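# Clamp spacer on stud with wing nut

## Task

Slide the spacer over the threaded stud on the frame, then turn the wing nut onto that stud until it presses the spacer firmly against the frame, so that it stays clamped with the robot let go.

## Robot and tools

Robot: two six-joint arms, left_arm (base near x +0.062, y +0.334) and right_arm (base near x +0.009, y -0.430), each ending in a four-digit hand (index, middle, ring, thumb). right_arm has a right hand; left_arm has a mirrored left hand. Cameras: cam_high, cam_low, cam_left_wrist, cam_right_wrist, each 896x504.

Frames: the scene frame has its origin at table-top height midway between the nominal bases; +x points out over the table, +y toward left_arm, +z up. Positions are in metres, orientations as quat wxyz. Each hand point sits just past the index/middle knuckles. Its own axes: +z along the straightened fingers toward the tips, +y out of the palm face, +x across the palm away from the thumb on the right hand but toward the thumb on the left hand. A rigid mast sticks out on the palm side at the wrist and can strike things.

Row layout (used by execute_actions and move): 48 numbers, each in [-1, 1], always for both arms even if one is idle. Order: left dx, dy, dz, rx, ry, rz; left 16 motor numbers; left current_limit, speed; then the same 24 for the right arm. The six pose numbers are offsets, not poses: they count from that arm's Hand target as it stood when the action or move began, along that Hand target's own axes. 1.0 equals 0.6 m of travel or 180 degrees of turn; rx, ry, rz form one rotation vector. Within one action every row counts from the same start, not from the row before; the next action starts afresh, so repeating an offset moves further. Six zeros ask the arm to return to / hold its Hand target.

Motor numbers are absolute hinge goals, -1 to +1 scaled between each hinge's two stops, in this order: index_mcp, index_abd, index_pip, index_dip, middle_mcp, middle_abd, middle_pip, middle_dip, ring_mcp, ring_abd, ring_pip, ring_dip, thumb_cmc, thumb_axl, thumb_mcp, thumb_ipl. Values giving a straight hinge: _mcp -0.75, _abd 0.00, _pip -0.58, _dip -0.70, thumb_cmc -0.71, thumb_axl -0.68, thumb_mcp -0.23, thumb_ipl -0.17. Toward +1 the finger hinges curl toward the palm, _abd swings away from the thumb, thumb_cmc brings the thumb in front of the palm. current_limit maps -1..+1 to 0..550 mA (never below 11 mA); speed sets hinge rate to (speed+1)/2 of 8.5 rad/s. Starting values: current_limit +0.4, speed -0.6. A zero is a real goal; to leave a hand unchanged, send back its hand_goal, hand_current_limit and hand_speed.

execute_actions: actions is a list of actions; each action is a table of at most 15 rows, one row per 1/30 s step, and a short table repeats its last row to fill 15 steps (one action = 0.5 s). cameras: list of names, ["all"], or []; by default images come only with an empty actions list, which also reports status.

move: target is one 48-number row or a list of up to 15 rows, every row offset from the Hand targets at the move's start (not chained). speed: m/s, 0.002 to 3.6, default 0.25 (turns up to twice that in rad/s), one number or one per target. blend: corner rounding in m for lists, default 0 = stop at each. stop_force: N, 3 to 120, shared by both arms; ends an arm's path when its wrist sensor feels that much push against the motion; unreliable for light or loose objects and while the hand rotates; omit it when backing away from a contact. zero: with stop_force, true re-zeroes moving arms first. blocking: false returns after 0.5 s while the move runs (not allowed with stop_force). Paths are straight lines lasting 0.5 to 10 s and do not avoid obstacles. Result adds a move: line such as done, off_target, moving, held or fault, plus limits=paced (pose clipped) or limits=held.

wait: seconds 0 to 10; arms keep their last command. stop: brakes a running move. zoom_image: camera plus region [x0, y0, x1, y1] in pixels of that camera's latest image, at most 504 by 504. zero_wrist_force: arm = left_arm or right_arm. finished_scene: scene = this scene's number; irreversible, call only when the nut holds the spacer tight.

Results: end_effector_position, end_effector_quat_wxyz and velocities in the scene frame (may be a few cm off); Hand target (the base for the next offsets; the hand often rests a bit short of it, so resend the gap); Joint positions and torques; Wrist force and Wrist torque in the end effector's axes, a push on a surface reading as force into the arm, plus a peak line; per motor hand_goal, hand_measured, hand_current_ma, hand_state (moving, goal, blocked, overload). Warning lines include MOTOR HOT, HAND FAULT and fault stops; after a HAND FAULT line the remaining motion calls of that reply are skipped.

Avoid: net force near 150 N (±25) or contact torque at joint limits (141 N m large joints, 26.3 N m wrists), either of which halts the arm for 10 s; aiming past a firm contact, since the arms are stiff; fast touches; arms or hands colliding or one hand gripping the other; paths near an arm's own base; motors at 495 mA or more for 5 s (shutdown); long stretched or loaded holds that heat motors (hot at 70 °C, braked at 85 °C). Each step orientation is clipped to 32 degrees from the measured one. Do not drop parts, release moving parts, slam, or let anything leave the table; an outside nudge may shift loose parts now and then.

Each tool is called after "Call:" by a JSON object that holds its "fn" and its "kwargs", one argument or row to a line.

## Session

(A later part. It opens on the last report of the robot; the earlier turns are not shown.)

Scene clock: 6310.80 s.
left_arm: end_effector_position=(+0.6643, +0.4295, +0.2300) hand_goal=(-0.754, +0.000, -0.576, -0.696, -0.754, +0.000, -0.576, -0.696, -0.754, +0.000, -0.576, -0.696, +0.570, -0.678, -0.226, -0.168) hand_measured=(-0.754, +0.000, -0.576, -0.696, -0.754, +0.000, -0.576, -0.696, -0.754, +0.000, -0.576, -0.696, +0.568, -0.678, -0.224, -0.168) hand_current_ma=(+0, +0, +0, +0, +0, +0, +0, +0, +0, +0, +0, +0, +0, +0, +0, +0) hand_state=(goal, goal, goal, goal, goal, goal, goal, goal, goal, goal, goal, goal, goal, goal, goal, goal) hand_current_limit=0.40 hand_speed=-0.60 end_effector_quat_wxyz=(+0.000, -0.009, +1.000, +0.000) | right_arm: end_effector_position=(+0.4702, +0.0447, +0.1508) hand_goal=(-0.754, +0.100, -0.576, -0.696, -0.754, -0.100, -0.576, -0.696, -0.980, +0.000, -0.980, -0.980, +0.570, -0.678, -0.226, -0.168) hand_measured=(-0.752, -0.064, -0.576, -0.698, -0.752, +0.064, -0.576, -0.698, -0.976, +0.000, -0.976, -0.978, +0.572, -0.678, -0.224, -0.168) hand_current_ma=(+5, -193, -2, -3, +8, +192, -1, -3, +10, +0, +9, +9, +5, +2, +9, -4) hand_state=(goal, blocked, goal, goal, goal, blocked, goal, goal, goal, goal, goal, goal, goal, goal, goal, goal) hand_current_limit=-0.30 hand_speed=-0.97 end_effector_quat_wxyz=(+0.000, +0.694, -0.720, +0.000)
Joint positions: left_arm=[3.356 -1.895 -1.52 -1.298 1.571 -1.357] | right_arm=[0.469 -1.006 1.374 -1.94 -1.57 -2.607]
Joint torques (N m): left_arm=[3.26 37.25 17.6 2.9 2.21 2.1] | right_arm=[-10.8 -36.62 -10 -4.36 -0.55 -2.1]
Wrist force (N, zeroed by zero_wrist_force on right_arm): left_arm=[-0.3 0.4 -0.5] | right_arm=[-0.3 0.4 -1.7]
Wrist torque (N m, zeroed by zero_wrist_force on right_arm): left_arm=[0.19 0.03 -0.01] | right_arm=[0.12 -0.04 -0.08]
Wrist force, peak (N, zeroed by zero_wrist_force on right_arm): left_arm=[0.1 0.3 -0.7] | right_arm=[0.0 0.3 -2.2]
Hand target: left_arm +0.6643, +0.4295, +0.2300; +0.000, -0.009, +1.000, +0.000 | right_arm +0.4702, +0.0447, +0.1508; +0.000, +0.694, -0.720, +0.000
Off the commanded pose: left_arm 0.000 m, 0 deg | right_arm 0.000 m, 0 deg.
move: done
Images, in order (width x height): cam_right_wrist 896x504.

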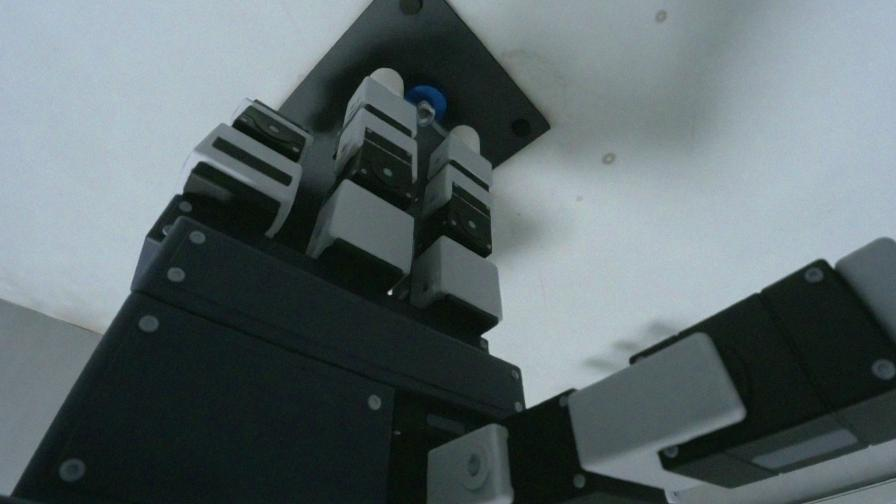

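Call:
{"fn": "move", "kwargs": {
  "target": [
    [0,0,0,0,0,0,-0.754,0,-0.576,-0.696,-0.754,0,-0.576,-0.696,-0.754,0,-0.576,-0.696,0.571,-0.678,-0.226,-0.168,0.4,-0.6, 0,0,-0.0008,0,0,0, -0.754,0.1,-0.576,-0.696,-0.754,-0.1,-0.576,-0.696,-0.98,0,-0.98,-0.98,0.571,-0.678,-0.226,-0.168,-0.3,-0.97],
    [0,0,0,0,0,0,-0.754,0,-0.576,-0.696,-0.754,0,-0.576,-0.696,-0.754,0,-0.576,-0.696,0.571,-0.678,-0.226,-0.168,0.4,-0.6, -0.0003,0.0012,-0.0008,0,0,0, -0.754,0.1,-0.576,-0.696,-0.754,-0.1,-0.576,-0.696,-0.98,0,-0.98,-0.98,0.571,-0.678,-0.226,-0.168,-0.3,-0.97]
  ],
  "speed": 0.01
}}

Call:
{"fn": "move", "kwargs": {
  "target": [0,0,0,0,0,0,-0.754,0,-0.576,-0.696,-0.754,0,-0.576,-0.696,-0.754,0,-0.576,-0.696,0.571,-0.678,-0.226,-0.168,0.4,-0.6, 0,0,0.0018,0,0,0, -0.754,0.1,-0.576,-0.696,-0.754,-0.1,-0.576,-0.696,-0.98,0,-0.98,-0.98,0.571,-0.678,-0.226,-0.168,-0.3,-0.97],
  "speed": 0.01,
  "stop_force": 3
}}

Scene clock: 6320.97 s.
left_arm: end_effector_position=(+0.6643, +0.4295, +0.2300) hand_goal=(-0.754, +0.000, -0.576, -0.696, -0.754, +0.000, -0.576, -0.696, -0.754, +0.000, -0.576, -0.696, +0.570, -0.678, -0.226, -0.168) hand_measured=(-0.754, +0.000, -0.576, -0.696, -0.754, +0.000, -0.576, -0.696, -0.754, +0.000, -0.576, -0.696, +0.568, -0.678, -0.224, -0.168) hand_current_ma=(+0, +0, +0, +0, +0, +0, +0, +0, +0, +0, +0, +0, +0, +0, +0, +0) hand_state=(goal, goal, goal, goal, goal, goal, goal, goal, goal, goal, goal, goal, goal, goal, goal, goal) hand_current_limit=0.40 hand_speed=-0.60 end_effector_quat_wxyz=(+0.000, -0.009, +1.000, +0.000) | right_arm: end_effector_position=(+0.4697, +0.0448, +0.1513) hand_goal=(-0.754, +0.100, -0.576, -0.696, -0.754, -0.100, -0.576, -0.696, -0.980, +0.000, -0.980, -0.980, +0.570, -0.678, -0.226, -0.168) hand_measured=(-0.752, -0.064, -0.576, -0.698, -0.752, +0.064, -0.576, -0.698, -0.976, +0.000, -0.976, -0.978, +0.572, -0.678, -0.224, -0.168) hand_current_ma=(+5, -193, -2, -3, +8, +192, -1, -3, +10, +0, +9, +9, +5, +2, +9, -4) hand_state=(goal, blocked, goal, goal, goal, blocked, goal, goal, goal, goal, goal, goal, goal, goal, goal, goal) hand_current_limit=-0.30 hand_speed=-0.97 end_effector_quat_wxyz=(+0.000, +0.694, -0.720, +0.000)
Joint positions: left_arm=[3.356 -1.895 -1.52 -1.298 1.571 -1.357] | right_arm=[0.47 -1.007 1.375 -1.939 -1.57 -2.606]
Joint torques (N m): left_arm=[3.09 36.6 17.88 3.03 2.33 2.22] | right_arm=[10.76 -50.47 -11.27 -4.32 -0.08 1.91]
Wrist force (N, zeroed by zero_wrist_force on right_arm): left_arm=[0.4 0.1 -0.6] | right_arm=[-0.2 0.5 -0.3]
Wrist torque (N m, zeroed by zero_wrist_force on right_arm): left_arm=[0.17 -0.06 0.05] | right_arm=[0.09 0.03 -0.09]
Wrist force, peak (N, zeroed by zero_wrist_force on right_arm): left_arm=[-0.4 0.3 -0.8] | right_arm=[-0.3 0.6 -2.0]
Hand target: left_arm +0.6643, +0.4295, +0.2300; +0.000, -0.009, +1.000, +0.000 | right_arm +0.4695, +0.0449, +0.1512; +0.000, +0.694, -0.720, +0.000
Off the commanded pose: left_arm 0.000 m, 0 deg | right_arm 0.000 m, 0 deg.
move: done

Scene clock: 6322.23 s.
left_arm: end_effector_position=(+0.6643, +0.4295, +0.2300) hand_goal=(-0.754, +0.000, -0.576, -0.696, -0.754, +0.000, -0.576, -0.696, -0.754, +0.000, -0.576, -0.696, +0.570, -0.678, -0.226, -0.168) hand_measured=(-0.754, +0.000, -0.576, -0.696, -0.754, +0.000, -0.576, -0.696, -0.754, +0.000, -0.576, -0.696, +0.568, -0.678, -0.224, -0.168) hand_current_ma=(+0, +0, +0, +0, +0, +0, +0, +0, +0, +0, +0, +0, +0, +0, +0, +0) hand_state=(goal, goal, goal, goal, goal, goal, goal, goal, goal, goal, goal, goal, goal, goal, goal, goal) hand_current_limit=0.40 hand_speed=-0.60 end_effector_quat_wxyz=(+0.000, -0.009, +1.000, +0.000) | right_arm: end_effector_position=(+0.4695, +0.0449, +0.1502) hand_goal=(-0.754, +0.100, -0.576, -0.696, -0.754, -0.100, -0.576, -0.696, -0.980, +0.000, -0.980, -0.980, +0.570, -0.678, -0.226, -0.168) hand_measured=(-0.752, -0.064, -0.576, -0.698, -0.750, +0.064, -0.576, -0.698, -0.976, +0.000, -0.976, -0.978, +0.572, -0.678, -0.224, -0.168) hand_current_ma=(+6, -193, -1, -3, +11, +192, +0, -3, +10, +0, +9, +9, +5, +2, +9, -4) hand_state=(goal, blocked, goal, goal, goal, blocked, goal, goal, goal, goal, goal, goal, goal, goal, goal, goal) hand_current_limit=-0.30 hand_speed=-0.97 end_effector_quat_wxyz=(+0.000, +0.694, -0.720, +0.000)
Joint positions: left_arm=[3.356 -1.895 -1.52 -1.298 1.571 -1.357] | right_arm=[0.47 -1.006 1.377 -1.942 -1.57 -2.606]
Joint torques (N m): left_arm=[3.35 36.94 17.9 3.11 2.17 2.25] | right_arm=[9.96 -36.09 -10.46 -4.34 0.06 2]
Wrist force (N, zeroed by zero_wrist_force on right_arm): left_arm=[-0.1 0.3 -0.4] | right_arm=[0.1 0.7 -2.3]
Wrist torque (N m, zeroed by zero_wrist_force on right_arm): left_arm=[0.19 0.01 0.00] | right_arm=[0.19 0.03 -0.08]
Wrist force, peak (N, zeroed by zero_wrist_force on right_arm): left_arm=[-0.3 0.2 -0.7] | right_arm=[0.3 0.5 -2.7]
Hand target: left_arm +0.6643, +0.4295, +0.2300; +0.000, -0.009, +1.000, +0.000 | right_arm +0.4695, +0.0449, +0.1502; +0.000, +0.694, -0.720, +0.000
Off the commanded pose: left_arm 0.000 m, 0 deg | right_arm 0.000 m, 0 deg.
move: done

Call:
{"fn": "execute_actions", "kwargs": {
  "actions": [],
  "cameras": ["cam_right_wrist","cam_low"]
}}

Call:
{"fn": "zoom_image", "kwargs": {
  "camera": "cam_right_wrist",
  "region": [395, 75, 455, 120]
}}

Call:
{"fn": "zoom_image", "kwargs": {
  "camera": "cam_low",
  "region": [455, 290, 500, 325]
}}

Scene clock: 6335.77 s.
left_arm: end_effector_position=(+0.6643, +0.4295, +0.2300) hand_goal=(-0.754, +0.000, -0.576, -0.696, -0.754, +0.000, -0.576, -0.696, -0.754, +0.000, -0.576, -0.696, +0.570, -0.678, -0.226, -0.168) hand_measured=(-0.754, +0.000, -0.576, -0.696, -0.754, +0.000, -0.576, -0.696, -0.754, +0.000, -0.576, -0.696, +0.568, -0.678, -0.224, -0.168) hand_current_ma=(+0, +0, +0, +0, +0, +0, +0, +0, +0, +0, +0, +0, +0, +0, +0, +0) hand_state=(goal, goal, goal, goal, goal, goal, goal, goal, goal, goal, goal, goal, goal, goal, goal, goal) hand_current_limit=0.40 hand_speed=-0.60 end_effector_quat_wxyz=(+0.000, -0.009, +1.000, +0.000) | right_arm: end_effector_position=(+0.4695, +0.0449, +0.1502) hand_goal=(-0.754, +0.100, -0.576, -0.696, -0.754, -0.100, -0.576, -0.696, -0.980, +0.000, -0.980, -0.980, +0.570, -0.678, -0.226, -0.168) hand_measured=(-0.752, -0.064, -0.576, -0.698, -0.750, +0.064, -0.576, -0.698, -0.976, +0.000, -0.976, -0.978, +0.572, -0.678, -0.224, -0.168) hand_current_ma=(+6, -192, -1, -3, +11, +192, +0, -3, +10, +0, +9, +9, +5, +2, +9, -4) hand_state=(goal, blocked, goal, goal, goal, blocked, goal, goal, goal, goal, goal, goal, goal, goal, goal, goal) hand_current_limit=-0.30 hand_speed=-0.97 end_effector_quat_wxyz=(+0.000, +0.694, -0.720, +0.000)
Joint positions: left_arm=[3.356 -1.895 -1.52 -1.298 1.571 -1.357] | right_arm=[0.47 -1.006 1.377 -1.942 -1.57 -2.606]
Joint velocities: within noise
Joint torques (N m): left_arm=[2.84 37.08 17.1 3.14 2.23 2.19] | right_arm=[8.73 -36.17 -10.24 -4.29 0.26 2.03]
Wrist force (N, zeroed by zero_wrist_force on right_arm): left_arm=[0.0 0.2 -0.7] | right_arm=[0.2 0.7 -2.3]
Wrist torque (N m, zeroed by zero_wrist_force on right_arm): left_arm=[0.19 -0.01 0.01] | right_arm=[0.19 0.02 -0.07]
Wrist force, peak (N, zeroed by zero_wrist_force on right_arm): left_arm=[-0.1 0.3 -0.8] | right_arm=[0.1 0.5 -3.0]
Hand target: left_arm +0.6643, +0.4295, +0.2300; +0.000, -0.009, +1.000, +0.000 | right_arm +0.4695, +0.0449, +0.1502; +0.000, +0.694, -0.720, +0.000
Off the commanded pose: left_arm 0.000 m, 0 deg | right_arm 0.000 m, 0 deg.
Images, in order (width x height): cam_low 896x504, cam_right_wrist 896x504.

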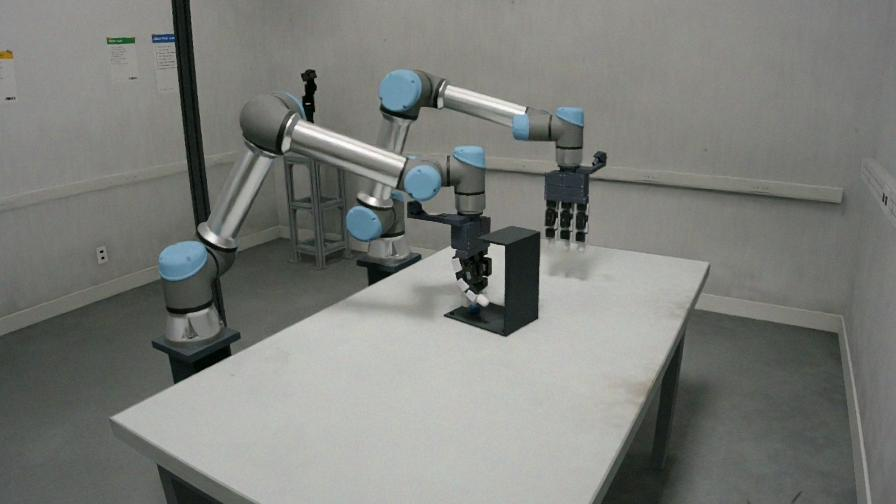

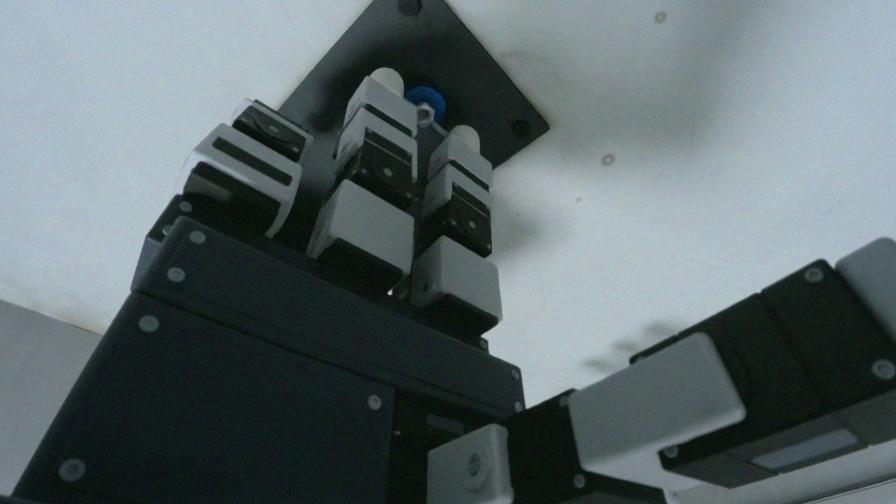

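Scaled by 8.400.

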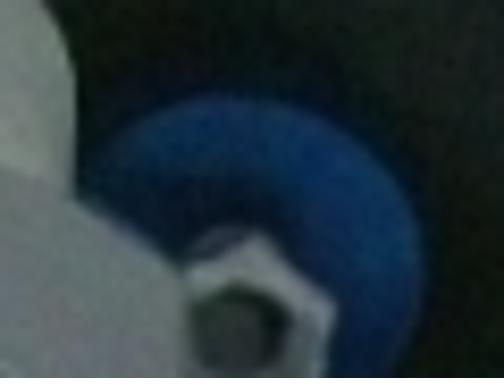

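Scaled by 11.200.

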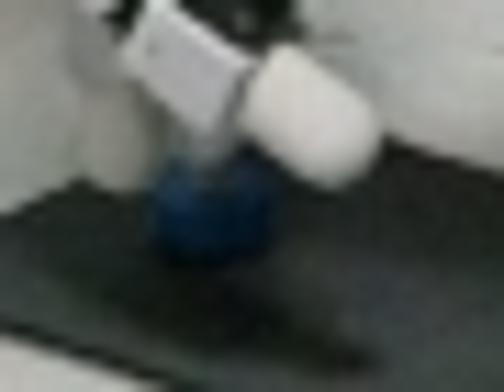

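Call:
{"fn": "zoom_image", "kwargs": {
  "camera": "cam_right_wrist",
  "region": [395, 85, 455, 130]
}}

Scaled by 8.400.

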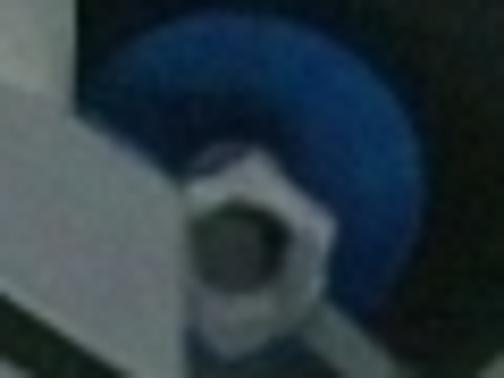

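Call:
{"fn": "move", "kwargs": {
  "target": [0,0,0,0,0,0,-0.754,0,-0.576,-0.696,-0.754,0,-0.576,-0.696,-0.754,0,-0.576,-0.696,0.571,-0.678,-0.226,-0.168,0.4,-0.6, 0,0,-0.0083,0,0,0, -0.754,0.1,-0.576,-0.696,-0.754,-0.1,-0.576,-0.696,-0.98,0,-0.98,-0.98,0.571,-0.678,-0.226,-0.168,-0.3,-0.97],
  "speed": 0.02,
  "cameras": ["cam_right_wrist"]
}}

Call:
{"fn": "zoom_image", "kwargs": {
  "camera": "cam_right_wrist",
  "region": [395, 80, 455, 125]
}}

Scene clock: 6382.70 s.
left_arm: end_effector_position=(+0.6643, +0.4295, +0.2300) hand_goal=(-0.754, +0.000, -0.576, -0.696, -0.754, +0.000, -0.576, -0.696, -0.754, +0.000, -0.576, -0.696, +0.570, -0.678, -0.226, -0.168) hand_measured=(-0.754, +0.000, -0.576, -0.696, -0.754, +0.000, -0.576, -0.696, -0.754, +0.000, -0.576, -0.696, +0.568, -0.678, -0.224, -0.168) hand_current_ma=(+0, +0, +0, +0, +0, +0, +0, +0, +0, +0, +0, +0, +0, +0, +0, +0) hand_state=(goal, goal, goal, goal, goal, goal, goal, goal, goal, goal, goal, goal, goal, goal, goal, goal) hand_current_limit=0.40 hand_speed=-0.60 end_effector_quat_wxyz=(+0.000, -0.009, +1.000, +0.000) | right_arm: end_effector_position=(+0.4695, +0.0449, +0.1550) hand_goal=(-0.754, +0.100, -0.576, -0.696, -0.754, -0.100, -0.576, -0.696, -0.980, +0.000, -0.980, -0.980, +0.570, -0.678, -0.226, -0.168) hand_measured=(-0.752, -0.064, -0.576, -0.698, -0.750, +0.064, -0.576, -0.698, -0.976, +0.000, -0.976, -0.978, +0.572, -0.678, -0.224, -0.168) hand_current_ma=(+6, -193, -1, -3, +12, +192, +1, -3, +10, +0, +9, +9, +5, +2, +9, -4) hand_state=(goal, blocked, goal, goal, goal, blocked, goal, goal, goal, goal, goal, goal, goal, goal, goal, goal) hand_current_limit=-0.30 hand_speed=-0.97 end_effector_quat_wxyz=(+0.000, +0.694, -0.720, +0.000)
Joint positions: left_arm=[3.356 -1.895 -1.52 -1.298 1.571 -1.357] | right_arm=[0.47 -1.011 1.37 -1.931 -1.57 -2.606]
Joint torques (N m): left_arm=[3.3 36.73 17.44 3.25 2.17 2.23] | right_arm=[6.47 -50.37 -30.98 -0.45 0.74 1.67]
Wrist force (N, zeroed by zero_wrist_force on right_arm): left_arm=[0.0 0.2 -0.2] | right_arm=[0.0 0.2 -0.3]
Wrist torque (N m, zeroed by zero_wrist_force on right_arm): left_arm=[0.14 0.00 0.02] | right_arm=[0.06 0.00 -0.08]
Wrist force, peak (N, zeroed by zero_wrist_force on right_arm): left_arm=[-0.2 0.5 -0.8] | right_arm=[0.2 0.6 -2.9]
Hand target: left_arm +0.6643, +0.4295, +0.2300; +0.000, -0.009, +1.000, +0.000 | right_arm +0.4695, +0.0449, +0.1551; +0.000, +0.694, -0.720, +0.000
Off the commanded pose: left_arm 0.000 m, 0 deg | right_arm 0.000 m, 0 deg.
move: done
Images, in order (width x height): cam_right_wrist 896x504.

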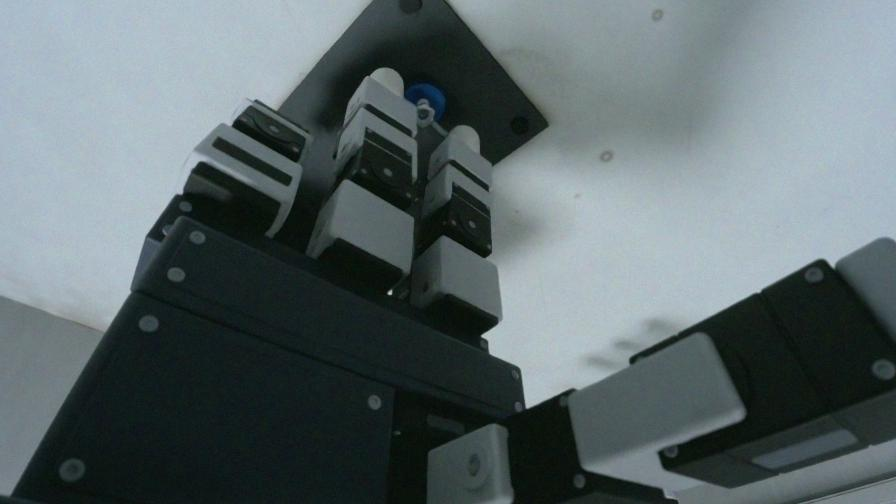

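Scaled by 8.400.

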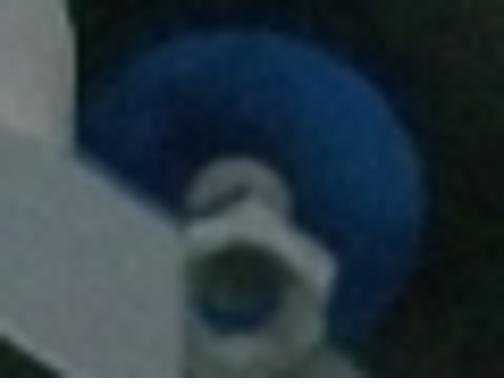

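Call:
{"fn": "move", "kwargs": {
  "target": [0,0,0,0,0,0,-0.754,0,-0.576,-0.696,-0.754,0,-0.576,-0.696,-0.754,0,-0.576,-0.696,0.571,-0.678,-0.226,-0.168,0.4,-0.6, 0.0033,0.0033,-0.0008,0,0,0, -0.754,0.1,-0.576,-0.696,-0.754,-0.1,-0.576,-0.696,-0.98,0,-0.98,-0.98,0.571,-0.678,-0.226,-0.168,-0.3,-0.97],
  "speed": 0.02,
  "cameras": ["cam_right_wrist"]
}}

Call:
{"fn": "zoom_image", "kwargs": {
  "camera": "cam_right_wrist",
  "region": [395, 80, 455, 125]
}}

Scene clock: 6454.17 s.
left_arm: end_effector_position=(+0.6643, +0.4295, +0.2300) hand_goal=(-0.754, +0.000, -0.576, -0.696, -0.754, +0.000, -0.576, -0.696, -0.754, +0.000, -0.576, -0.696, +0.570, -0.678, -0.226, -0.168) hand_measured=(-0.754, +0.000, -0.576, -0.696, -0.754, +0.000, -0.576, -0.696, -0.754, +0.000, -0.576, -0.696, +0.568, -0.678, -0.224, -0.168) hand_current_ma=(+0, +0, +0, +0, +0, +0, +0, +0, +0, +0, +0, +0, +0, +0, +0, +0) hand_state=(goal, goal, goal, goal, goal, goal, goal, goal, goal, goal, goal, goal, goal, goal, goal, goal) hand_current_limit=0.40 hand_speed=-0.60 end_effector_quat_wxyz=(+0.000, -0.009, +1.000, +0.000) | right_arm: end_effector_position=(+0.4676, +0.0430, +0.1556) hand_goal=(-0.754, +0.100, -0.576, -0.696, -0.754, -0.100, -0.576, -0.696, -0.980, +0.000, -0.980, -0.980, +0.570, -0.678, -0.226, -0.168) hand_measured=(-0.752, -0.064, -0.576, -0.698, -0.750, +0.064, -0.576, -0.698, -0.976, +0.000, -0.976, -0.978, +0.572, -0.678, -0.224, -0.168) hand_current_ma=(+6, -193, -1, -3, +12, +192, +1, -3, +10, +0, +9, +9, +5, +2, +9, -4) hand_state=(goal, blocked, goal, goal, goal, blocked, goal, goal, goal, goal, goal, goal, goal, goal, goal, goal) hand_current_limit=-0.30 hand_speed=-0.97 end_effector_quat_wxyz=(+0.000, +0.694, -0.720, +0.000)
Joint positions: left_arm=[3.356 -1.895 -1.52 -1.298 1.571 -1.357] | right_arm=[0.469 -1.017 1.379 -1.933 -1.57 -2.607]
Joint torques (N m): left_arm=[3.39 37.05 17.47 3.03 2.26 2.21] | right_arm=[-11.1 -49.82 -12.46 -4.33 1.14 -2.24]
Wrist force (N, zeroed by zero_wrist_force on right_arm): left_arm=[-0.1 0.5 -0.5] | right_arm=[-0.4 0.1 0.0]
Wrist torque (N m, zeroed by zero_wrist_force on right_arm): left_arm=[0.21 0.00 0.00] | right_arm=[0.02 0.05 0.01]
Wrist force, peak (N, zeroed by zero_wrist_force on right_arm): left_arm=[-0.3 0.4 -0.7] | right_arm=[-0.1 0.5 -0.6]
Hand target: left_arm +0.6643, +0.4295, +0.2300; +0.000, -0.009, +1.000, +0.000 | right_arm +0.4675, +0.0430, +0.1556; +0.000, +0.694, -0.720, +0.000
Off the commanded pose: left_arm 0.000 m, 0 deg | right_arm 0.000 m, 0 deg.
move: done
Images, in order (width x height): cam_right_wrist 896x504.

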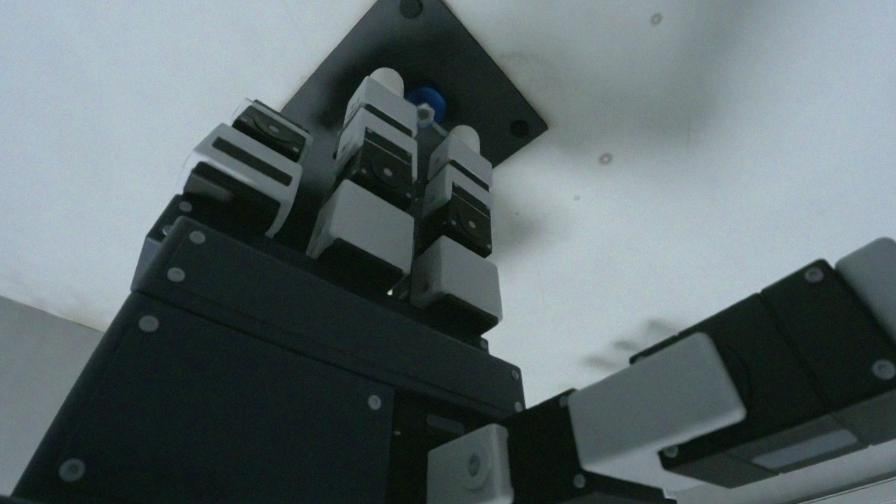

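Scaled by 8.400.

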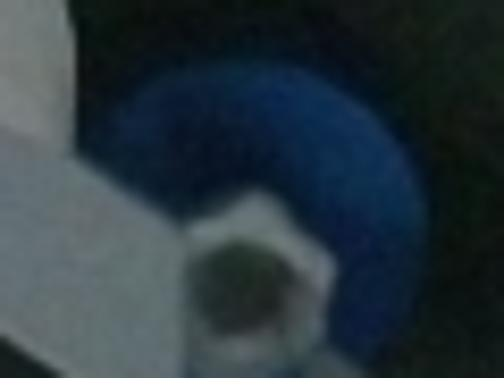

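Call:
{"fn": "move", "kwargs": {
  "target": [0,0,0,0,0,0,-0.754,0,-0.576,-0.696,-0.754,0,-0.576,-0.696,-0.754,0,-0.576,-0.696,0.571,-0.678,-0.226,-0.168,0.4,-0.6, 0,0,0.0083,0,0,0, -0.754,0.1,-0.576,-0.696,-0.754,-0.1,-0.576,-0.696,-0.98,0,-0.98,-0.98,0.571,-0.678,-0.226,-0.168,-0.3,-0.97],
  "speed": 0.01,
  "stop_force": 3,
  "cameras": ["cam_right_wrist"]
}}

Call:
{"fn": "zoom_image", "kwargs": {
  "camera": "cam_right_wrist",
  "region": [395, 80, 455, 125]
}}

Scene clock: 6464.60 s.
left_arm: end_effector_position=(+0.6643, +0.4295, +0.2300) hand_goal=(-0.754, +0.000, -0.576, -0.696, -0.754, +0.000, -0.576, -0.696, -0.754, +0.000, -0.576, -0.696, +0.570, -0.678, -0.226, -0.168) hand_measured=(-0.754, +0.000, -0.576, -0.696, -0.754, +0.000, -0.576, -0.696, -0.754, +0.000, -0.576, -0.696, +0.568, -0.678, -0.224, -0.168) hand_current_ma=(+0, +0, +0, +0, +0, +0, +0, +0, +0, +0, +0, +0, +0, +0, +0, +0) hand_state=(goal, goal, goal, goal, goal, goal, goal, goal, goal, goal, goal, goal, goal, goal, goal, goal) hand_current_limit=0.40 hand_speed=-0.60 end_effector_quat_wxyz=(+0.000, -0.009, +1.000, +0.000) | right_arm: end_effector_position=(+0.4675, +0.0430, +0.1506) hand_goal=(-0.754, +0.100, -0.576, -0.696, -0.754, -0.100, -0.576, -0.696, -0.980, +0.000, -0.980, -0.980, +0.570, -0.678, -0.226, -0.168) hand_measured=(-0.746, -0.064, -0.574, -0.696, -0.750, +0.064, -0.576, -0.698, -0.976, +0.000, -0.976, -0.978, +0.572, -0.678, -0.224, -0.168) hand_current_ma=(+30, -192, +8, +0, +12, +192, +1, -3, +10, +0, +9, +9, +5, +2, +9, -4) hand_state=(goal, blocked, goal, goal, goal, blocked, goal, goal, goal, goal, goal, goal, goal, goal, goal, goal) hand_current_limit=-0.30 hand_speed=-0.97 end_effector_quat_wxyz=(+0.000, +0.694, -0.720, +0.000)
Joint positions: left_arm=[3.356 -1.895 -1.52 -1.298 1.571 -1.357] | right_arm=[0.469 -1.013 1.386 -1.945 -1.57 -2.607]
Joint torques (N m): left_arm=[3.78 37.41 16.87 3.12 2.31 2.22] | right_arm=[-8.55 -36.87 -10.46 -4.35 1.52 -1.47]
Wrist force (N, zeroed by zero_wrist_force on right_arm): left_arm=[-0.3 0.1 -0.5] | right_arm=[-0.5 0.7 -1.5]
Wrist torque (N m, zeroed by zero_wrist_force on right_arm): left_arm=[0.16 0.02 0.00] | right_arm=[0.10 -0.12 0.01]
Wrist force, peak (N, zeroed by zero_wrist_force on right_arm): left_arm=[-0.3 0.5 -0.7] | right_arm=[-0.8 0.4 -1.8]
Hand target: left_arm +0.6643, +0.4295, +0.2300; +0.000, -0.009, +1.000, +0.000 | right_arm +0.4675, +0.0430, +0.1506; +0.000, +0.694, -0.720, +0.000
Off the commanded pose: left_arm 0.000 m, 0 deg | right_arm 0.000 m, 0 deg.
move: done
Images, in order (width x height): cam_right_wrist 896x504.

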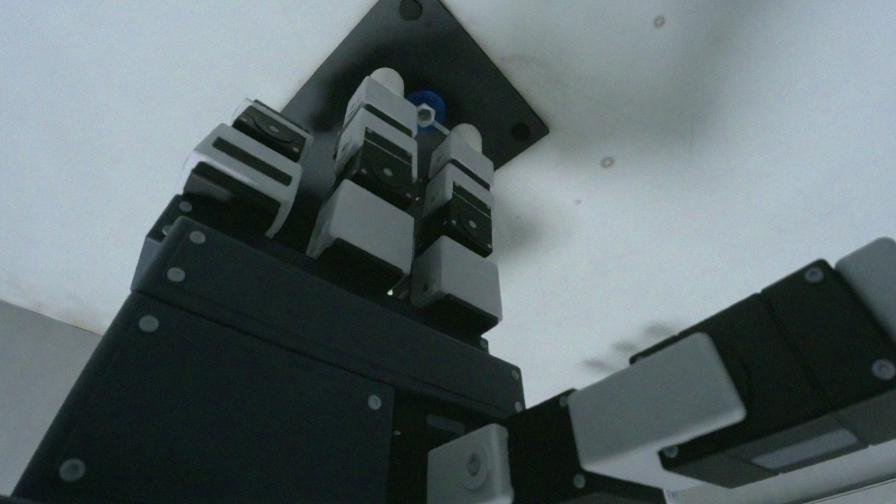

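Scaled by 8.400.

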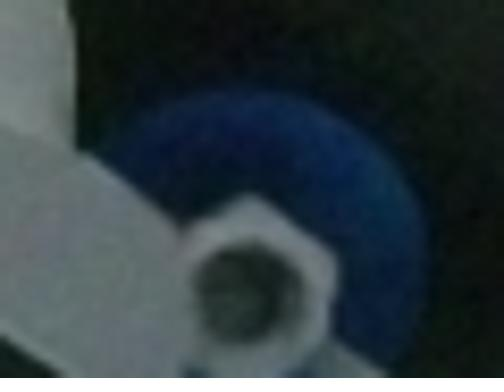

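Call:
{"fn": "move", "kwargs": {
  "target": [0,0,0,0,0,0,-0.754,0,-0.576,-0.696,-0.754,0,-0.576,-0.696,-0.754,0,-0.576,-0.696,0.571,-0.678,-0.226,-0.168,0.4,-0.6, -0.0008,0,0,0,0,0, -0.754,0.1,-0.576,-0.696,-0.754,-0.1,-0.576,-0.696,-0.98,0,-0.98,-0.98,0.571,-0.678,-0.226,-0.168,-0.3,-0.97],
  "speed": 0.01
}}

Call:
{"fn": "move", "kwargs": {
  "target": [0,0,0,0,0,0,-0.754,0,-0.576,-0.696,-0.754,0,-0.576,-0.696,-0.754,0,-0.576,-0.696,0.571,-0.678,-0.226,-0.168,0.4,-0.6, -0.0008,0,0,0,0,0, -0.754,0.1,-0.576,-0.696,-0.754,-0.1,-0.576,-0.696,-0.98,0,-0.98,-0.98,0.571,-0.678,-0.226,-0.168,-0.3,-0.97],
  "speed": 0.01
}}

Scene clock: 6477.43 s.
left_arm: end_effector_position=(+0.6643, +0.4295, +0.2300) hand_goal=(-0.754, +0.000, -0.576, -0.696, -0.754, +0.000, -0.576, -0.696, -0.754, +0.000, -0.576, -0.696, +0.570, -0.678, -0.226, -0.168) hand_measured=(-0.754, +0.000, -0.576, -0.696, -0.754, +0.000, -0.576, -0.696, -0.754, +0.000, -0.576, -0.696, +0.568, -0.678, -0.224, -0.168) hand_current_ma=(+0, +0, +0, +0, +0, +0, +0, +0, +0, +0, +0, +0, +0, +0, +0, +0) hand_state=(goal, goal, goal, goal, goal, goal, goal, goal, goal, goal, goal, goal, goal, goal, goal, goal) hand_current_limit=0.40 hand_speed=-0.60 end_effector_quat_wxyz=(+0.000, -0.009, +1.000, +0.000) | right_arm: end_effector_position=(+0.4675, +0.0434, +0.1506) hand_goal=(-0.754, +0.100, -0.576, -0.696, -0.754, -0.100, -0.576, -0.696, -0.980, +0.000, -0.980, -0.980, +0.570, -0.678, -0.226, -0.168) hand_measured=(-0.746, -0.064, -0.572, -0.696, -0.750, +0.064, -0.576, -0.698, -0.976, +0.000, -0.976, -0.978, +0.572, -0.678, -0.224, -0.168) hand_current_ma=(+30, -192, +10, +1, +10, +192, +1, -3, +10, +0, +9, +9, +5, +2, +9, -4) hand_state=(goal, blocked, goal, goal, goal, blocked, goal, goal, goal, goal, goal, goal, goal, goal, goal, goal) hand_current_limit=-0.30 hand_speed=-0.97 end_effector_quat_wxyz=(+0.000, +0.694, -0.720, +0.000)
Joint positions: left_arm=[3.356 -1.895 -1.52 -1.298 1.571 -1.357] | right_arm=[0.47 -1.012 1.385 -1.944 -1.57 -2.606]
Joint torques (N m): left_arm=[3.56 37.1 17.63 3.16 2.19 2.3] | right_arm=[10.29 -37.29 -31.21 -0.3 1.89 2.16]
Wrist force (N, zeroed by zero_wrist_force on right_arm): left_arm=[-0.1 0.2 -0.7] | right_arm=[-0.1 -0.1 -0.2]
Wrist torque (N m, zeroed by zero_wrist_force on right_arm): left_arm=[0.19 0.00 0.01] | right_arm=[-0.01 0.00 -0.03]
Wrist force, peak (N, zeroed by zero_wrist_force on right_arm): left_arm=[-0.2 0.3 -0.8] | right_arm=[-0.9 1.0 -1.6]
Hand target: left_arm +0.6643, +0.4295, +0.2300; +0.000, -0.009, +1.000, +0.000 | right_arm +0.4675, +0.0434, +0.1506; +0.000, +0.694, -0.720, +0.000
Off the commanded pose: left_arm 0.000 m, 0 deg | right_arm 0.000 m, 0 deg.
move: done

Scene clock: 6478.13 s.
left_arm: end_effector_position=(+0.6643, +0.4295, +0.2300) hand_goal=(-0.754, +0.000, -0.576, -0.696, -0.754, +0.000, -0.576, -0.696, -0.754, +0.000, -0.576, -0.696, +0.570, -0.678, -0.226, -0.168) hand_measured=(-0.754, +0.000, -0.576, -0.696, -0.754, +0.000, -0.576, -0.696, -0.754, +0.000, -0.576, -0.696, +0.568, -0.678, -0.224, -0.168) hand_current_ma=(+0, +0, +0, +0, +0, +0, +0, +0, +0, +0, +0, +0, +0, +0, +0, +0) hand_state=(goal, goal, goal, goal, goal, goal, goal, goal, goal, goal, goal, goal, goal, goal, goal, goal) hand_current_limit=0.40 hand_speed=-0.60 end_effector_quat_wxyz=(+0.000, -0.009, +1.000, +0.000) | right_arm: end_effector_position=(+0.4675, +0.0439, +0.1506) hand_goal=(-0.754, +0.100, -0.576, -0.696, -0.754, -0.100, -0.576, -0.696, -0.980, +0.000, -0.980, -0.980, +0.570, -0.678, -0.226, -0.168) hand_measured=(-0.746, -0.064, -0.572, -0.696, -0.750, +0.064, -0.576, -0.698, -0.976, +0.000, -0.976, -0.978, +0.572, -0.678, -0.224, -0.168) hand_current_ma=(+25, -193, +10, +1, +10, +192, +1, -3, +10, +0, +9, +9, +5, +2, +9, -4) hand_state=(goal, blocked, goal, goal, goal, blocked, goal, goal, goal, goal, goal, goal, goal, goal, goal, goal) hand_current_limit=-0.30 hand_speed=-0.97 end_effector_quat_wxyz=(+0.000, +0.694, -0.720, +0.000)
Joint positions: left_arm=[3.356 -1.895 -1.52 -1.298 1.571 -1.357] | right_arm=[0.47 -1.012 1.384 -1.944 -1.57 -2.606]
Joint torques (N m): left_arm=[3.62 37.03 16.42 2.94 2.14 2.24] | right_arm=[9.91 -37.41 -32.19 -0.26 1.98 1.95]
Wrist force (N, zeroed by zero_wrist_force on right_arm): left_arm=[-0.2 0.4 -0.3] | right_arm=[0.0 0.0 -0.2]
Wrist torque (N m, zeroed by zero_wrist_force on right_arm): left_arm=[0.18 0.01 0.00] | right_arm=[0.02 0.01 -0.09]
Wrist force, peak (N, zeroed by zero_wrist_force on right_arm): left_arm=[-0.1 0.2 -0.8] | right_arm=[0.0 -0.1 -0.6]
Hand target: left_arm +0.6643, +0.4295, +0.2300; +0.000, -0.009, +1.000, +0.000 | right_arm +0.4675, +0.0439, +0.1506; +0.000, +0.694, -0.720, +0.000
Off the commanded pose: left_arm 0.000 m, 0 deg | right_arm 0.000 m, 0 deg.
move: done

Call:
{"fn": "move", "kwargs": {
  "target": [0,0,0,0,0,0,-0.754,0,-0.576,-0.696,-0.754,0,-0.576,-0.696,-0.754,0,-0.576,-0.696,0.571,-0.678,-0.226,-0.168,0.4,-0.6, 0,0,0.0033,0,0,0, -0.754,0.1,-0.576,-0.696,-0.754,-0.1,-0.576,-0.696,-0.98,0,-0.98,-0.98,0.571,-0.678,-0.226,-0.168,-0.3,-0.97],
  "speed": 0.01,
  "stop_force": 3,
  "cameras": ["cam_right_wrist"]
}}

Call:
{"fn": "zoom_image", "kwargs": {
  "camera": "cam_right_wrist",
  "region": [395, 85, 455, 130]
}}

Scene clock: 6486.13 s.
left_arm: end_effector_position=(+0.6643, +0.4295, +0.2300) hand_goal=(-0.754, +0.000, -0.576, -0.696, -0.754, +0.000, -0.576, -0.696, -0.754, +0.000, -0.576, -0.696, +0.570, -0.678, -0.226, -0.168) hand_measured=(-0.754, +0.000, -0.576, -0.696, -0.754, +0.000, -0.576, -0.696, -0.754, +0.000, -0.576, -0.696, +0.568, -0.678, -0.224, -0.168) hand_current_ma=(+0, +0, +0, +0, +0, +0, +0, +0, +0, +0, +0, +0, +0, +0, +0, +0) hand_state=(goal, goal, goal, goal, goal, goal, goal, goal, goal, goal, goal, goal, goal, goal, goal, goal) hand_current_limit=0.40 hand_speed=-0.60 end_effector_quat_wxyz=(+0.000, -0.009, +1.000, +0.000) | right_arm: end_effector_position=(+0.4675, +0.0439, +0.1487) hand_goal=(-0.754, +0.100, -0.576, -0.696, -0.754, -0.100, -0.576, -0.696, -0.980, +0.000, -0.980, -0.980, +0.570, -0.678, -0.226, -0.168) hand_measured=(-0.740, -0.064, -0.570, -0.694, -0.750, +0.064, -0.576, -0.698, -0.976, +0.000, -0.976, -0.978, +0.572, -0.678, -0.224, -0.168) hand_current_ma=(+49, -192, +17, +3, +10, +192, +1, -3, +10, +0, +9, +9, +5, +2, +9, -4) hand_state=(goal, blocked, goal, goal, goal, blocked, goal, goal, goal, goal, goal, goal, goal, goal, goal, goal) hand_current_limit=-0.30 hand_speed=-0.97 end_effector_quat_wxyz=(+0.000, +0.694, -0.720, +0.000)
Joint positions: left_arm=[3.356 -1.895 -1.52 -1.298 1.571 -1.357] | right_arm=[0.47 -1.01 1.387 -1.948 -1.57 -2.606]
Joint torques (N m): left_arm=[3.56 36.98 17.6 3.02 2.18 2.21] | right_arm=[8 -37.02 -10.98 -4.33 2.08 1.96]
Wrist force (N, zeroed by zero_wrist_force on right_arm): left_arm=[0.0 0.1 -0.6] | right_arm=[-0.8 1.0 -1.4]
Wrist torque (N m, zeroed by zero_wrist_force on right_arm): left_arm=[0.17 -0.01 0.02] | right_arm=[0.08 -0.07 -0.15]
Wrist force, peak (N, zeroed by zero_wrist_force on right_arm): left_arm=[-0.1 0.4 -0.8] | right_arm=[-0.3 1.1 -2.1]
Hand target: left_arm +0.6643, +0.4295, +0.2300; +0.000, -0.009, +1.000, +0.000 | right_arm +0.4675, +0.0439, +0.1487; +0.000, +0.694, -0.720, +0.000
Off the commanded pose: left_arm 0.000 m, 0 deg | right_arm 0.000 m, 0 deg.
move: done
Images, in order (width x height): cam_right_wrist 896x504.

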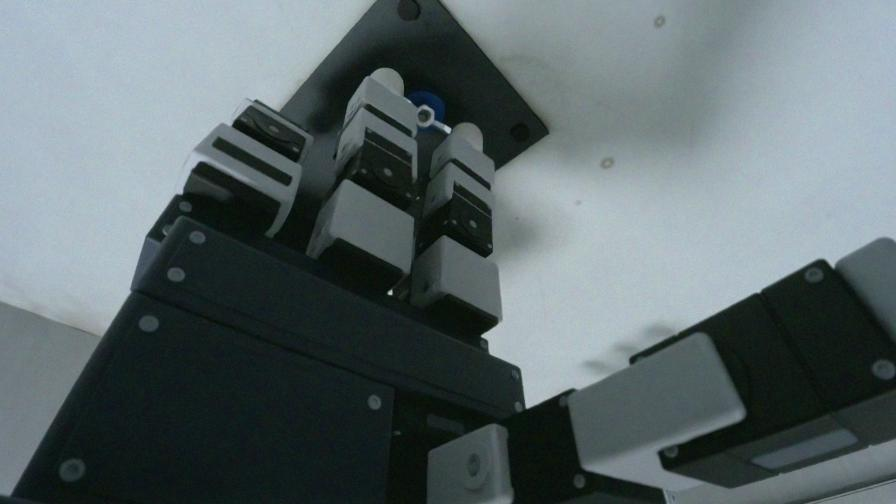

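Scaled by 8.400.

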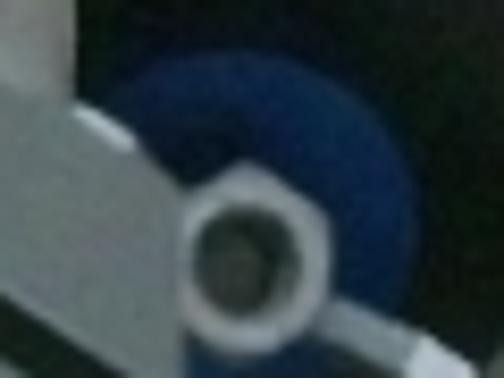

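Call:
{"fn": "execute_actions", "kwargs": {
  "actions": [],
  "cameras": ["cam_high","cam_low"]
}}

Call:
{"fn": "zoom_image", "kwargs": {
  "camera": "cam_low",
  "region": [455, 285, 500, 320]
}}

Call:
{"fn": "zoom_image", "kwargs": {
  "camera": "cam_high",
  "region": [430, 210, 520, 270]
}}

Scene clock: 6498.57 s.
left_arm: end_effector_position=(+0.6643, +0.4295, +0.2300) hand_goal=(-0.754, +0.000, -0.576, -0.696, -0.754, +0.000, -0.576, -0.696, -0.754, +0.000, -0.576, -0.696, +0.570, -0.678, -0.226, -0.168) hand_measured=(-0.754, +0.000, -0.576, -0.696, -0.754, +0.000, -0.576, -0.696, -0.754, +0.000, -0.576, -0.696, +0.568, -0.678, -0.224, -0.168) hand_current_ma=(+0, +0, +0, +0, +0, +0, +0, +0, +0, +0, +0, +0, +0, +0, +0, +0) hand_state=(goal, goal, goal, goal, goal, goal, goal, goal, goal, goal, goal, goal, goal, goal, goal, goal) hand_current_limit=0.40 hand_speed=-0.60 end_effector_quat_wxyz=(+0.000, -0.009, +1.000, +0.000) | right_arm: end_effector_position=(+0.4675, +0.0439, +0.1487) hand_goal=(-0.754, +0.100, -0.576, -0.696, -0.754, -0.100, -0.576, -0.696, -0.980, +0.000, -0.980, -0.980, +0.570, -0.678, -0.226, -0.168) hand_measured=(-0.740, -0.064, -0.570, -0.694, -0.750, +0.064, -0.576, -0.698, -0.976, +0.000, -0.976, -0.978, +0.572, -0.678, -0.224, -0.168) hand_current_ma=(+49, -193, +17, +3, +10, +192, +1, -3, +10, +0, +9, +9, +5, +2, +9, -4) hand_state=(goal, blocked, goal, goal, goal, blocked, goal, goal, goal, goal, goal, goal, goal, goal, goal, goal) hand_current_limit=-0.30 hand_speed=-0.97 end_effector_quat_wxyz=(+0.000, +0.694, -0.720, +0.000)
Joint positions: left_arm=[3.356 -1.895 -1.52 -1.298 1.571 -1.357] | right_arm=[0.47 -1.01 1.387 -1.948 -1.57 -2.606]
Joint velocities: within noise
Joint torques (N m): left_arm=[4.12 36.91 17.2 3.14 2.16 2.21] | right_arm=[1.74 -36.51 -10.79 -4.32 2.02 1.95]
Wrist force (N, zeroed by zero_wrist_force on right_arm): left_arm=[-0.1 0.2 -0.6] | right_arm=[-0.8 0.8 -1.5]
Wrist torque (N m, zeroed by zero_wrist_force on right_arm): left_arm=[0.18 -0.01 0.01] | right_arm=[0.06 -0.06 -0.15]
Wrist force, peak (N, zeroed by zero_wrist_force on right_arm): left_arm=[-0.1 0.4 -0.8] | right_arm=[-1.0 0.7 -1.8]
Hand target: left_arm +0.6643, +0.4295, +0.2300; +0.000, -0.009, +1.000, +0.000 | right_arm +0.4675, +0.0439, +0.1487; +0.000, +0.694, -0.720, +0.000
Off the commanded pose: left_arm 0.000 m, 0 deg | right_arm 0.000 m, 0 deg.
Images, in order (width x height): cam_high 896x504, cam_low 896x504.

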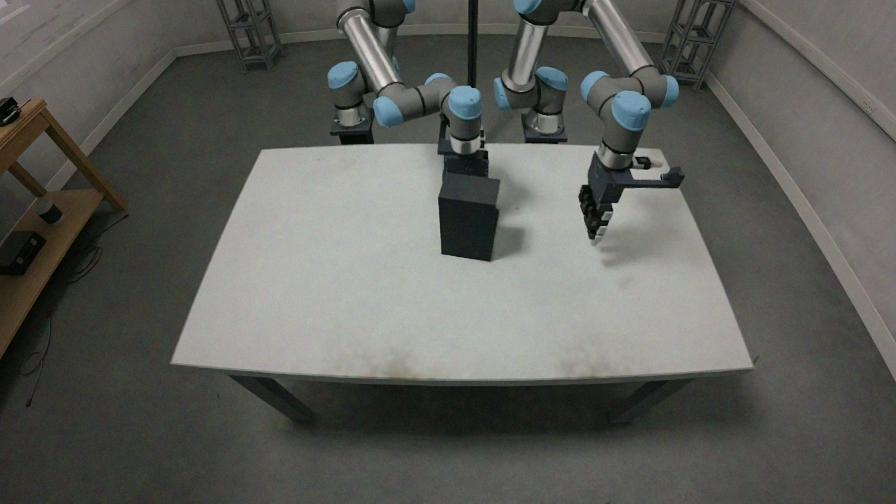

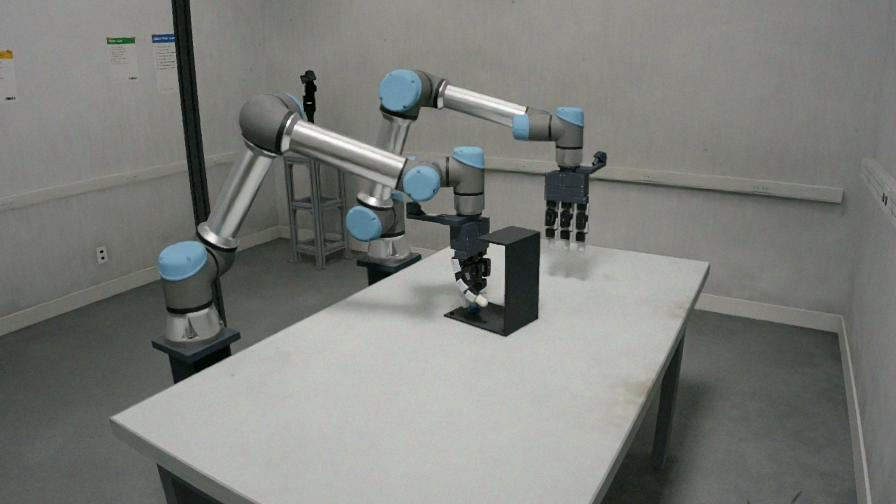

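Scaled by 11.200.

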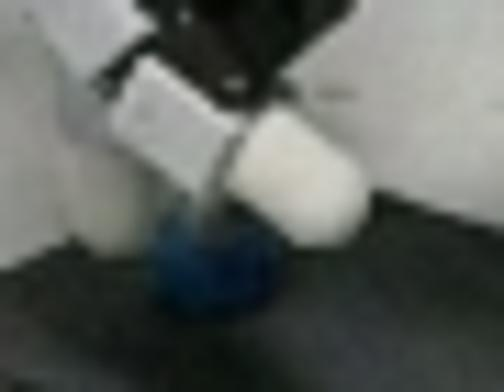

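Scaled by 5.600.

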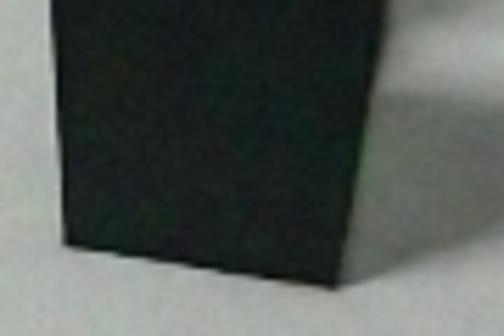

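Call:
{"fn": "move", "kwargs": {
  "target": [
    [0,0,0,0,0,0,-0.754,0,-0.576,-0.696,-0.754,0,-0.576,-0.696,-0.754,0,-0.576,-0.696,0.571,-0.678,-0.226,-0.168,0.4,-0.6, 0,0,-0.0010,0,0,0, -0.754,0.1,-0.576,-0.696,-0.754,-0.1,-0.576,-0.696,-0.98,0,-0.98,-0.98,0.571,-0.678,-0.226,-0.168,-0.3,-0.97],
    [0,0,0,0,0,0,-0.754,0,-0.576,-0.696,-0.754,0,-0.576,-0.696,-0.754,0,-0.576,-0.696,0.571,-0.678,-0.226,-0.168,0.4,-0.6, -0.0012,0.0010,-0.0010,0,0,0, -0.754,0.1,-0.576,-0.696,-0.754,-0.1,-0.576,-0.696,-0.98,0,-0.98,-0.98,0.571,-0.678,-0.226,-0.168,-0.3,-0.97]
  ],
  "speed": 0.01
}}

Call:
{"fn": "move", "kwargs": {
  "target": [0,0,0,0,0,0,-0.754,0,-0.576,-0.696,-0.754,0,-0.576,-0.696,-0.754,0,-0.576,-0.696,0.571,-0.678,-0.226,-0.168,0.4,-0.6, 0,0,0.0020,0,0,0, -0.754,0.1,-0.576,-0.696,-0.754,-0.1,-0.576,-0.696,-0.98,0,-0.98,-0.98,0.571,-0.678,-0.226,-0.168,-0.3,-0.97],
  "speed": 0.01,
  "stop_force": 3,
  "cameras": ["cam_right_wrist"]
}}

Call:
{"fn": "zoom_image", "kwargs": {
  "camera": "cam_right_wrist",
  "region": [395, 85, 455, 130]
}}

Scene clock: 6519.63 s.
left_arm: end_effector_position=(+0.6643, +0.4295, +0.2300) hand_goal=(-0.754, +0.000, -0.576, -0.696, -0.754, +0.000, -0.576, -0.696, -0.754, +0.000, -0.576, -0.696, +0.570, -0.678, -0.226, -0.168) hand_measured=(-0.754, +0.000, -0.576, -0.696, -0.754, +0.000, -0.576, -0.696, -0.754, +0.000, -0.576, -0.696, +0.568, -0.678, -0.224, -0.168) hand_current_ma=(+0, +0, +0, +0, +0, +0, +0, +0, +0, +0, +0, +0, +0, +0, +0, +0) hand_state=(goal, goal, goal, goal, goal, goal, goal, goal, goal, goal, goal, goal, goal, goal, goal, goal) hand_current_limit=0.40 hand_speed=-0.60 end_effector_quat_wxyz=(+0.000, -0.009, +1.000, +0.000) | right_arm: end_effector_position=(+0.4671, +0.0445, +0.1493) hand_goal=(-0.754, +0.100, -0.576, -0.696, -0.754, -0.100, -0.576, -0.696, -0.980, +0.000, -0.980, -0.980, +0.570, -0.678, -0.226, -0.168) hand_measured=(-0.744, -0.064, -0.570, -0.694, -0.754, +0.064, -0.576, -0.698, -0.976, +0.000, -0.976, -0.978, +0.572, -0.678, -0.224, -0.168) hand_current_ma=(+34, -193, +17, +3, +3, +192, +1, -3, +10, +0, +9, +9, +5, +2, +9, -4) hand_state=(goal, blocked, goal, goal, goal, blocked, goal, goal, goal, goal, goal, goal, goal, goal, goal, goal) hand_current_limit=-0.30 hand_speed=-0.97 end_effector_quat_wxyz=(+0.000, +0.694, -0.720, +0.000)
Joint positions: left_arm=[3.356 -1.895 -1.52 -1.298 1.571 -1.357] | right_arm=[0.471 -1.01 1.386 -1.947 -1.57 -2.604]
Joint torques (N m): left_arm=[3.48 37.55 17.07 3.12 2.2 2.12] | right_arm=[8.99 -50.9 -32.14 -0.36 1.9 2.04]
Wrist force (N, zeroed by zero_wrist_force on right_arm): left_arm=[0.0 0.2 -0.6] | right_arm=[0.0 0.0 0.0]
Wrist torque (N m, zeroed by zero_wrist_force on right_arm): left_arm=[0.19 -0.01 0.02] | right_arm=[0.00 0.00 -0.09]
Wrist force, peak (N, zeroed by zero_wrist_force on right_arm): left_arm=[-0.1 0.5 -0.8] | right_arm=[-0.7 1.0 -1.8]
Hand target: left_arm +0.6643, +0.4295, +0.2300; +0.000, -0.009, +1.000, +0.000 | right_arm +0.4669, +0.0447, +0.1493; +0.000, +0.694, -0.720, +0.000
Off the commanded pose: left_arm 0.000 m, 0 deg | right_arm 0.000 m, 0 deg.
move: done

Scene clock: 6520.90 s.
left_arm: end_effector_position=(+0.6643, +0.4295, +0.2300) hand_goal=(-0.754, +0.000, -0.576, -0.696, -0.754, +0.000, -0.576, -0.696, -0.754, +0.000, -0.576, -0.696, +0.570, -0.678, -0.226, -0.168) hand_measured=(-0.754, +0.000, -0.576, -0.696, -0.754, +0.000, -0.576, -0.696, -0.754, +0.000, -0.576, -0.696, +0.568, -0.678, -0.224, -0.168) hand_current_ma=(+0, +0, +0, +0, +0, +0, +0, +0, +0, +0, +0, +0, +0, +0, +0, +0) hand_state=(goal, goal, goal, goal, goal, goal, goal, goal, goal, goal, goal, goal, goal, goal, goal, goal) hand_current_limit=0.40 hand_speed=-0.60 end_effector_quat_wxyz=(+0.000, -0.009, +1.000, +0.000) | right_arm: end_effector_position=(+0.4669, +0.0447, +0.1481) hand_goal=(-0.754, +0.100, -0.576, -0.696, -0.754, -0.100, -0.576, -0.696, -0.980, +0.000, -0.980, -0.980, +0.570, -0.678, -0.226, -0.168) hand_measured=(-0.746, -0.064, -0.572, -0.694, -0.752, +0.064, -0.576, -0.698, -0.976, +0.000, -0.976, -0.978, +0.572, -0.678, -0.224, -0.168) hand_current_ma=(+31, -193, +15, +3, +8, +192, +1, -3, +10, +0, +9, +9, +5, +2, +9, -4) hand_state=(goal, blocked, goal, goal, goal, blocked, goal, goal, goal, goal, goal, goal, goal, goal, goal, goal) hand_current_limit=-0.30 hand_speed=-0.97 end_effector_quat_wxyz=(+0.000, +0.694, -0.720, +0.000)
Joint positions: left_arm=[3.356 -1.895 -1.52 -1.298 1.571 -1.357] | right_arm=[0.472 -1.009 1.387 -1.949 -1.57 -2.604]
Joint torques (N m): left_arm=[3.92 37.76 17.61 3.11 2.18 2.18] | right_arm=[9.75 -36.87 -10.78 -4.41 1.87 2.05]
Wrist force (N, zeroed by zero_wrist_force on right_arm): left_arm=[-0.2 0.1 -0.4] | right_arm=[0.1 0.7 -1.4]
Wrist torque (N m, zeroed by zero_wrist_force on right_arm): left_arm=[0.15 0.01 0.01] | right_arm=[0.10 0.04 -0.07]
Wrist force, peak (N, zeroed by zero_wrist_force on right_arm): left_arm=[-0.3 0.3 -0.7] | right_arm=[0.4 0.7 -1.7]
Hand target: left_arm +0.6643, +0.4295, +0.2300; +0.000, -0.009, +1.000, +0.000 | right_arm +0.4669, +0.0447, +0.1481; +0.000, +0.694, -0.720, +0.000
Off the commanded pose: left_arm 0.000 m, 0 deg | right_arm 0.000 m, 0 deg.
move: done
Images, in order (width x height): cam_right_wrist 896x504.

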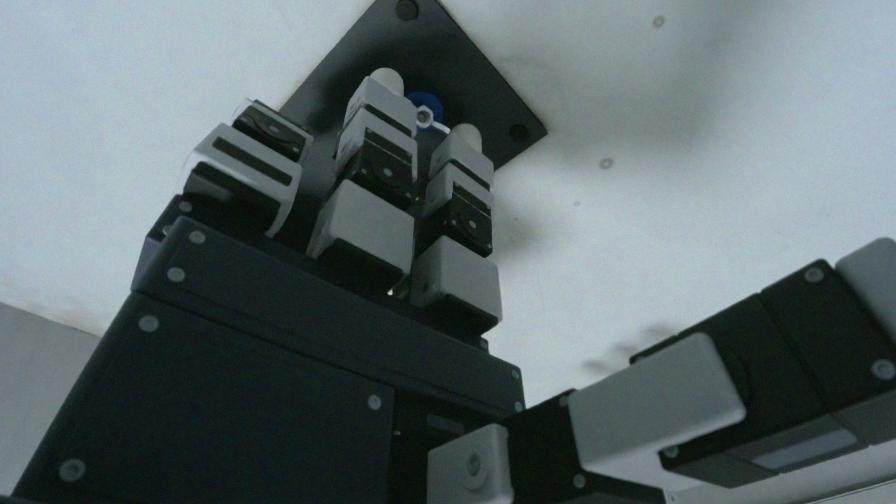

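Scaled by 8.400.

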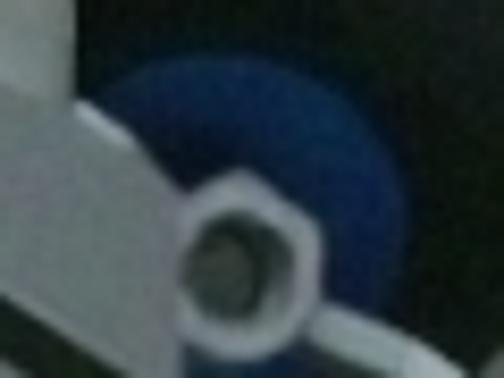

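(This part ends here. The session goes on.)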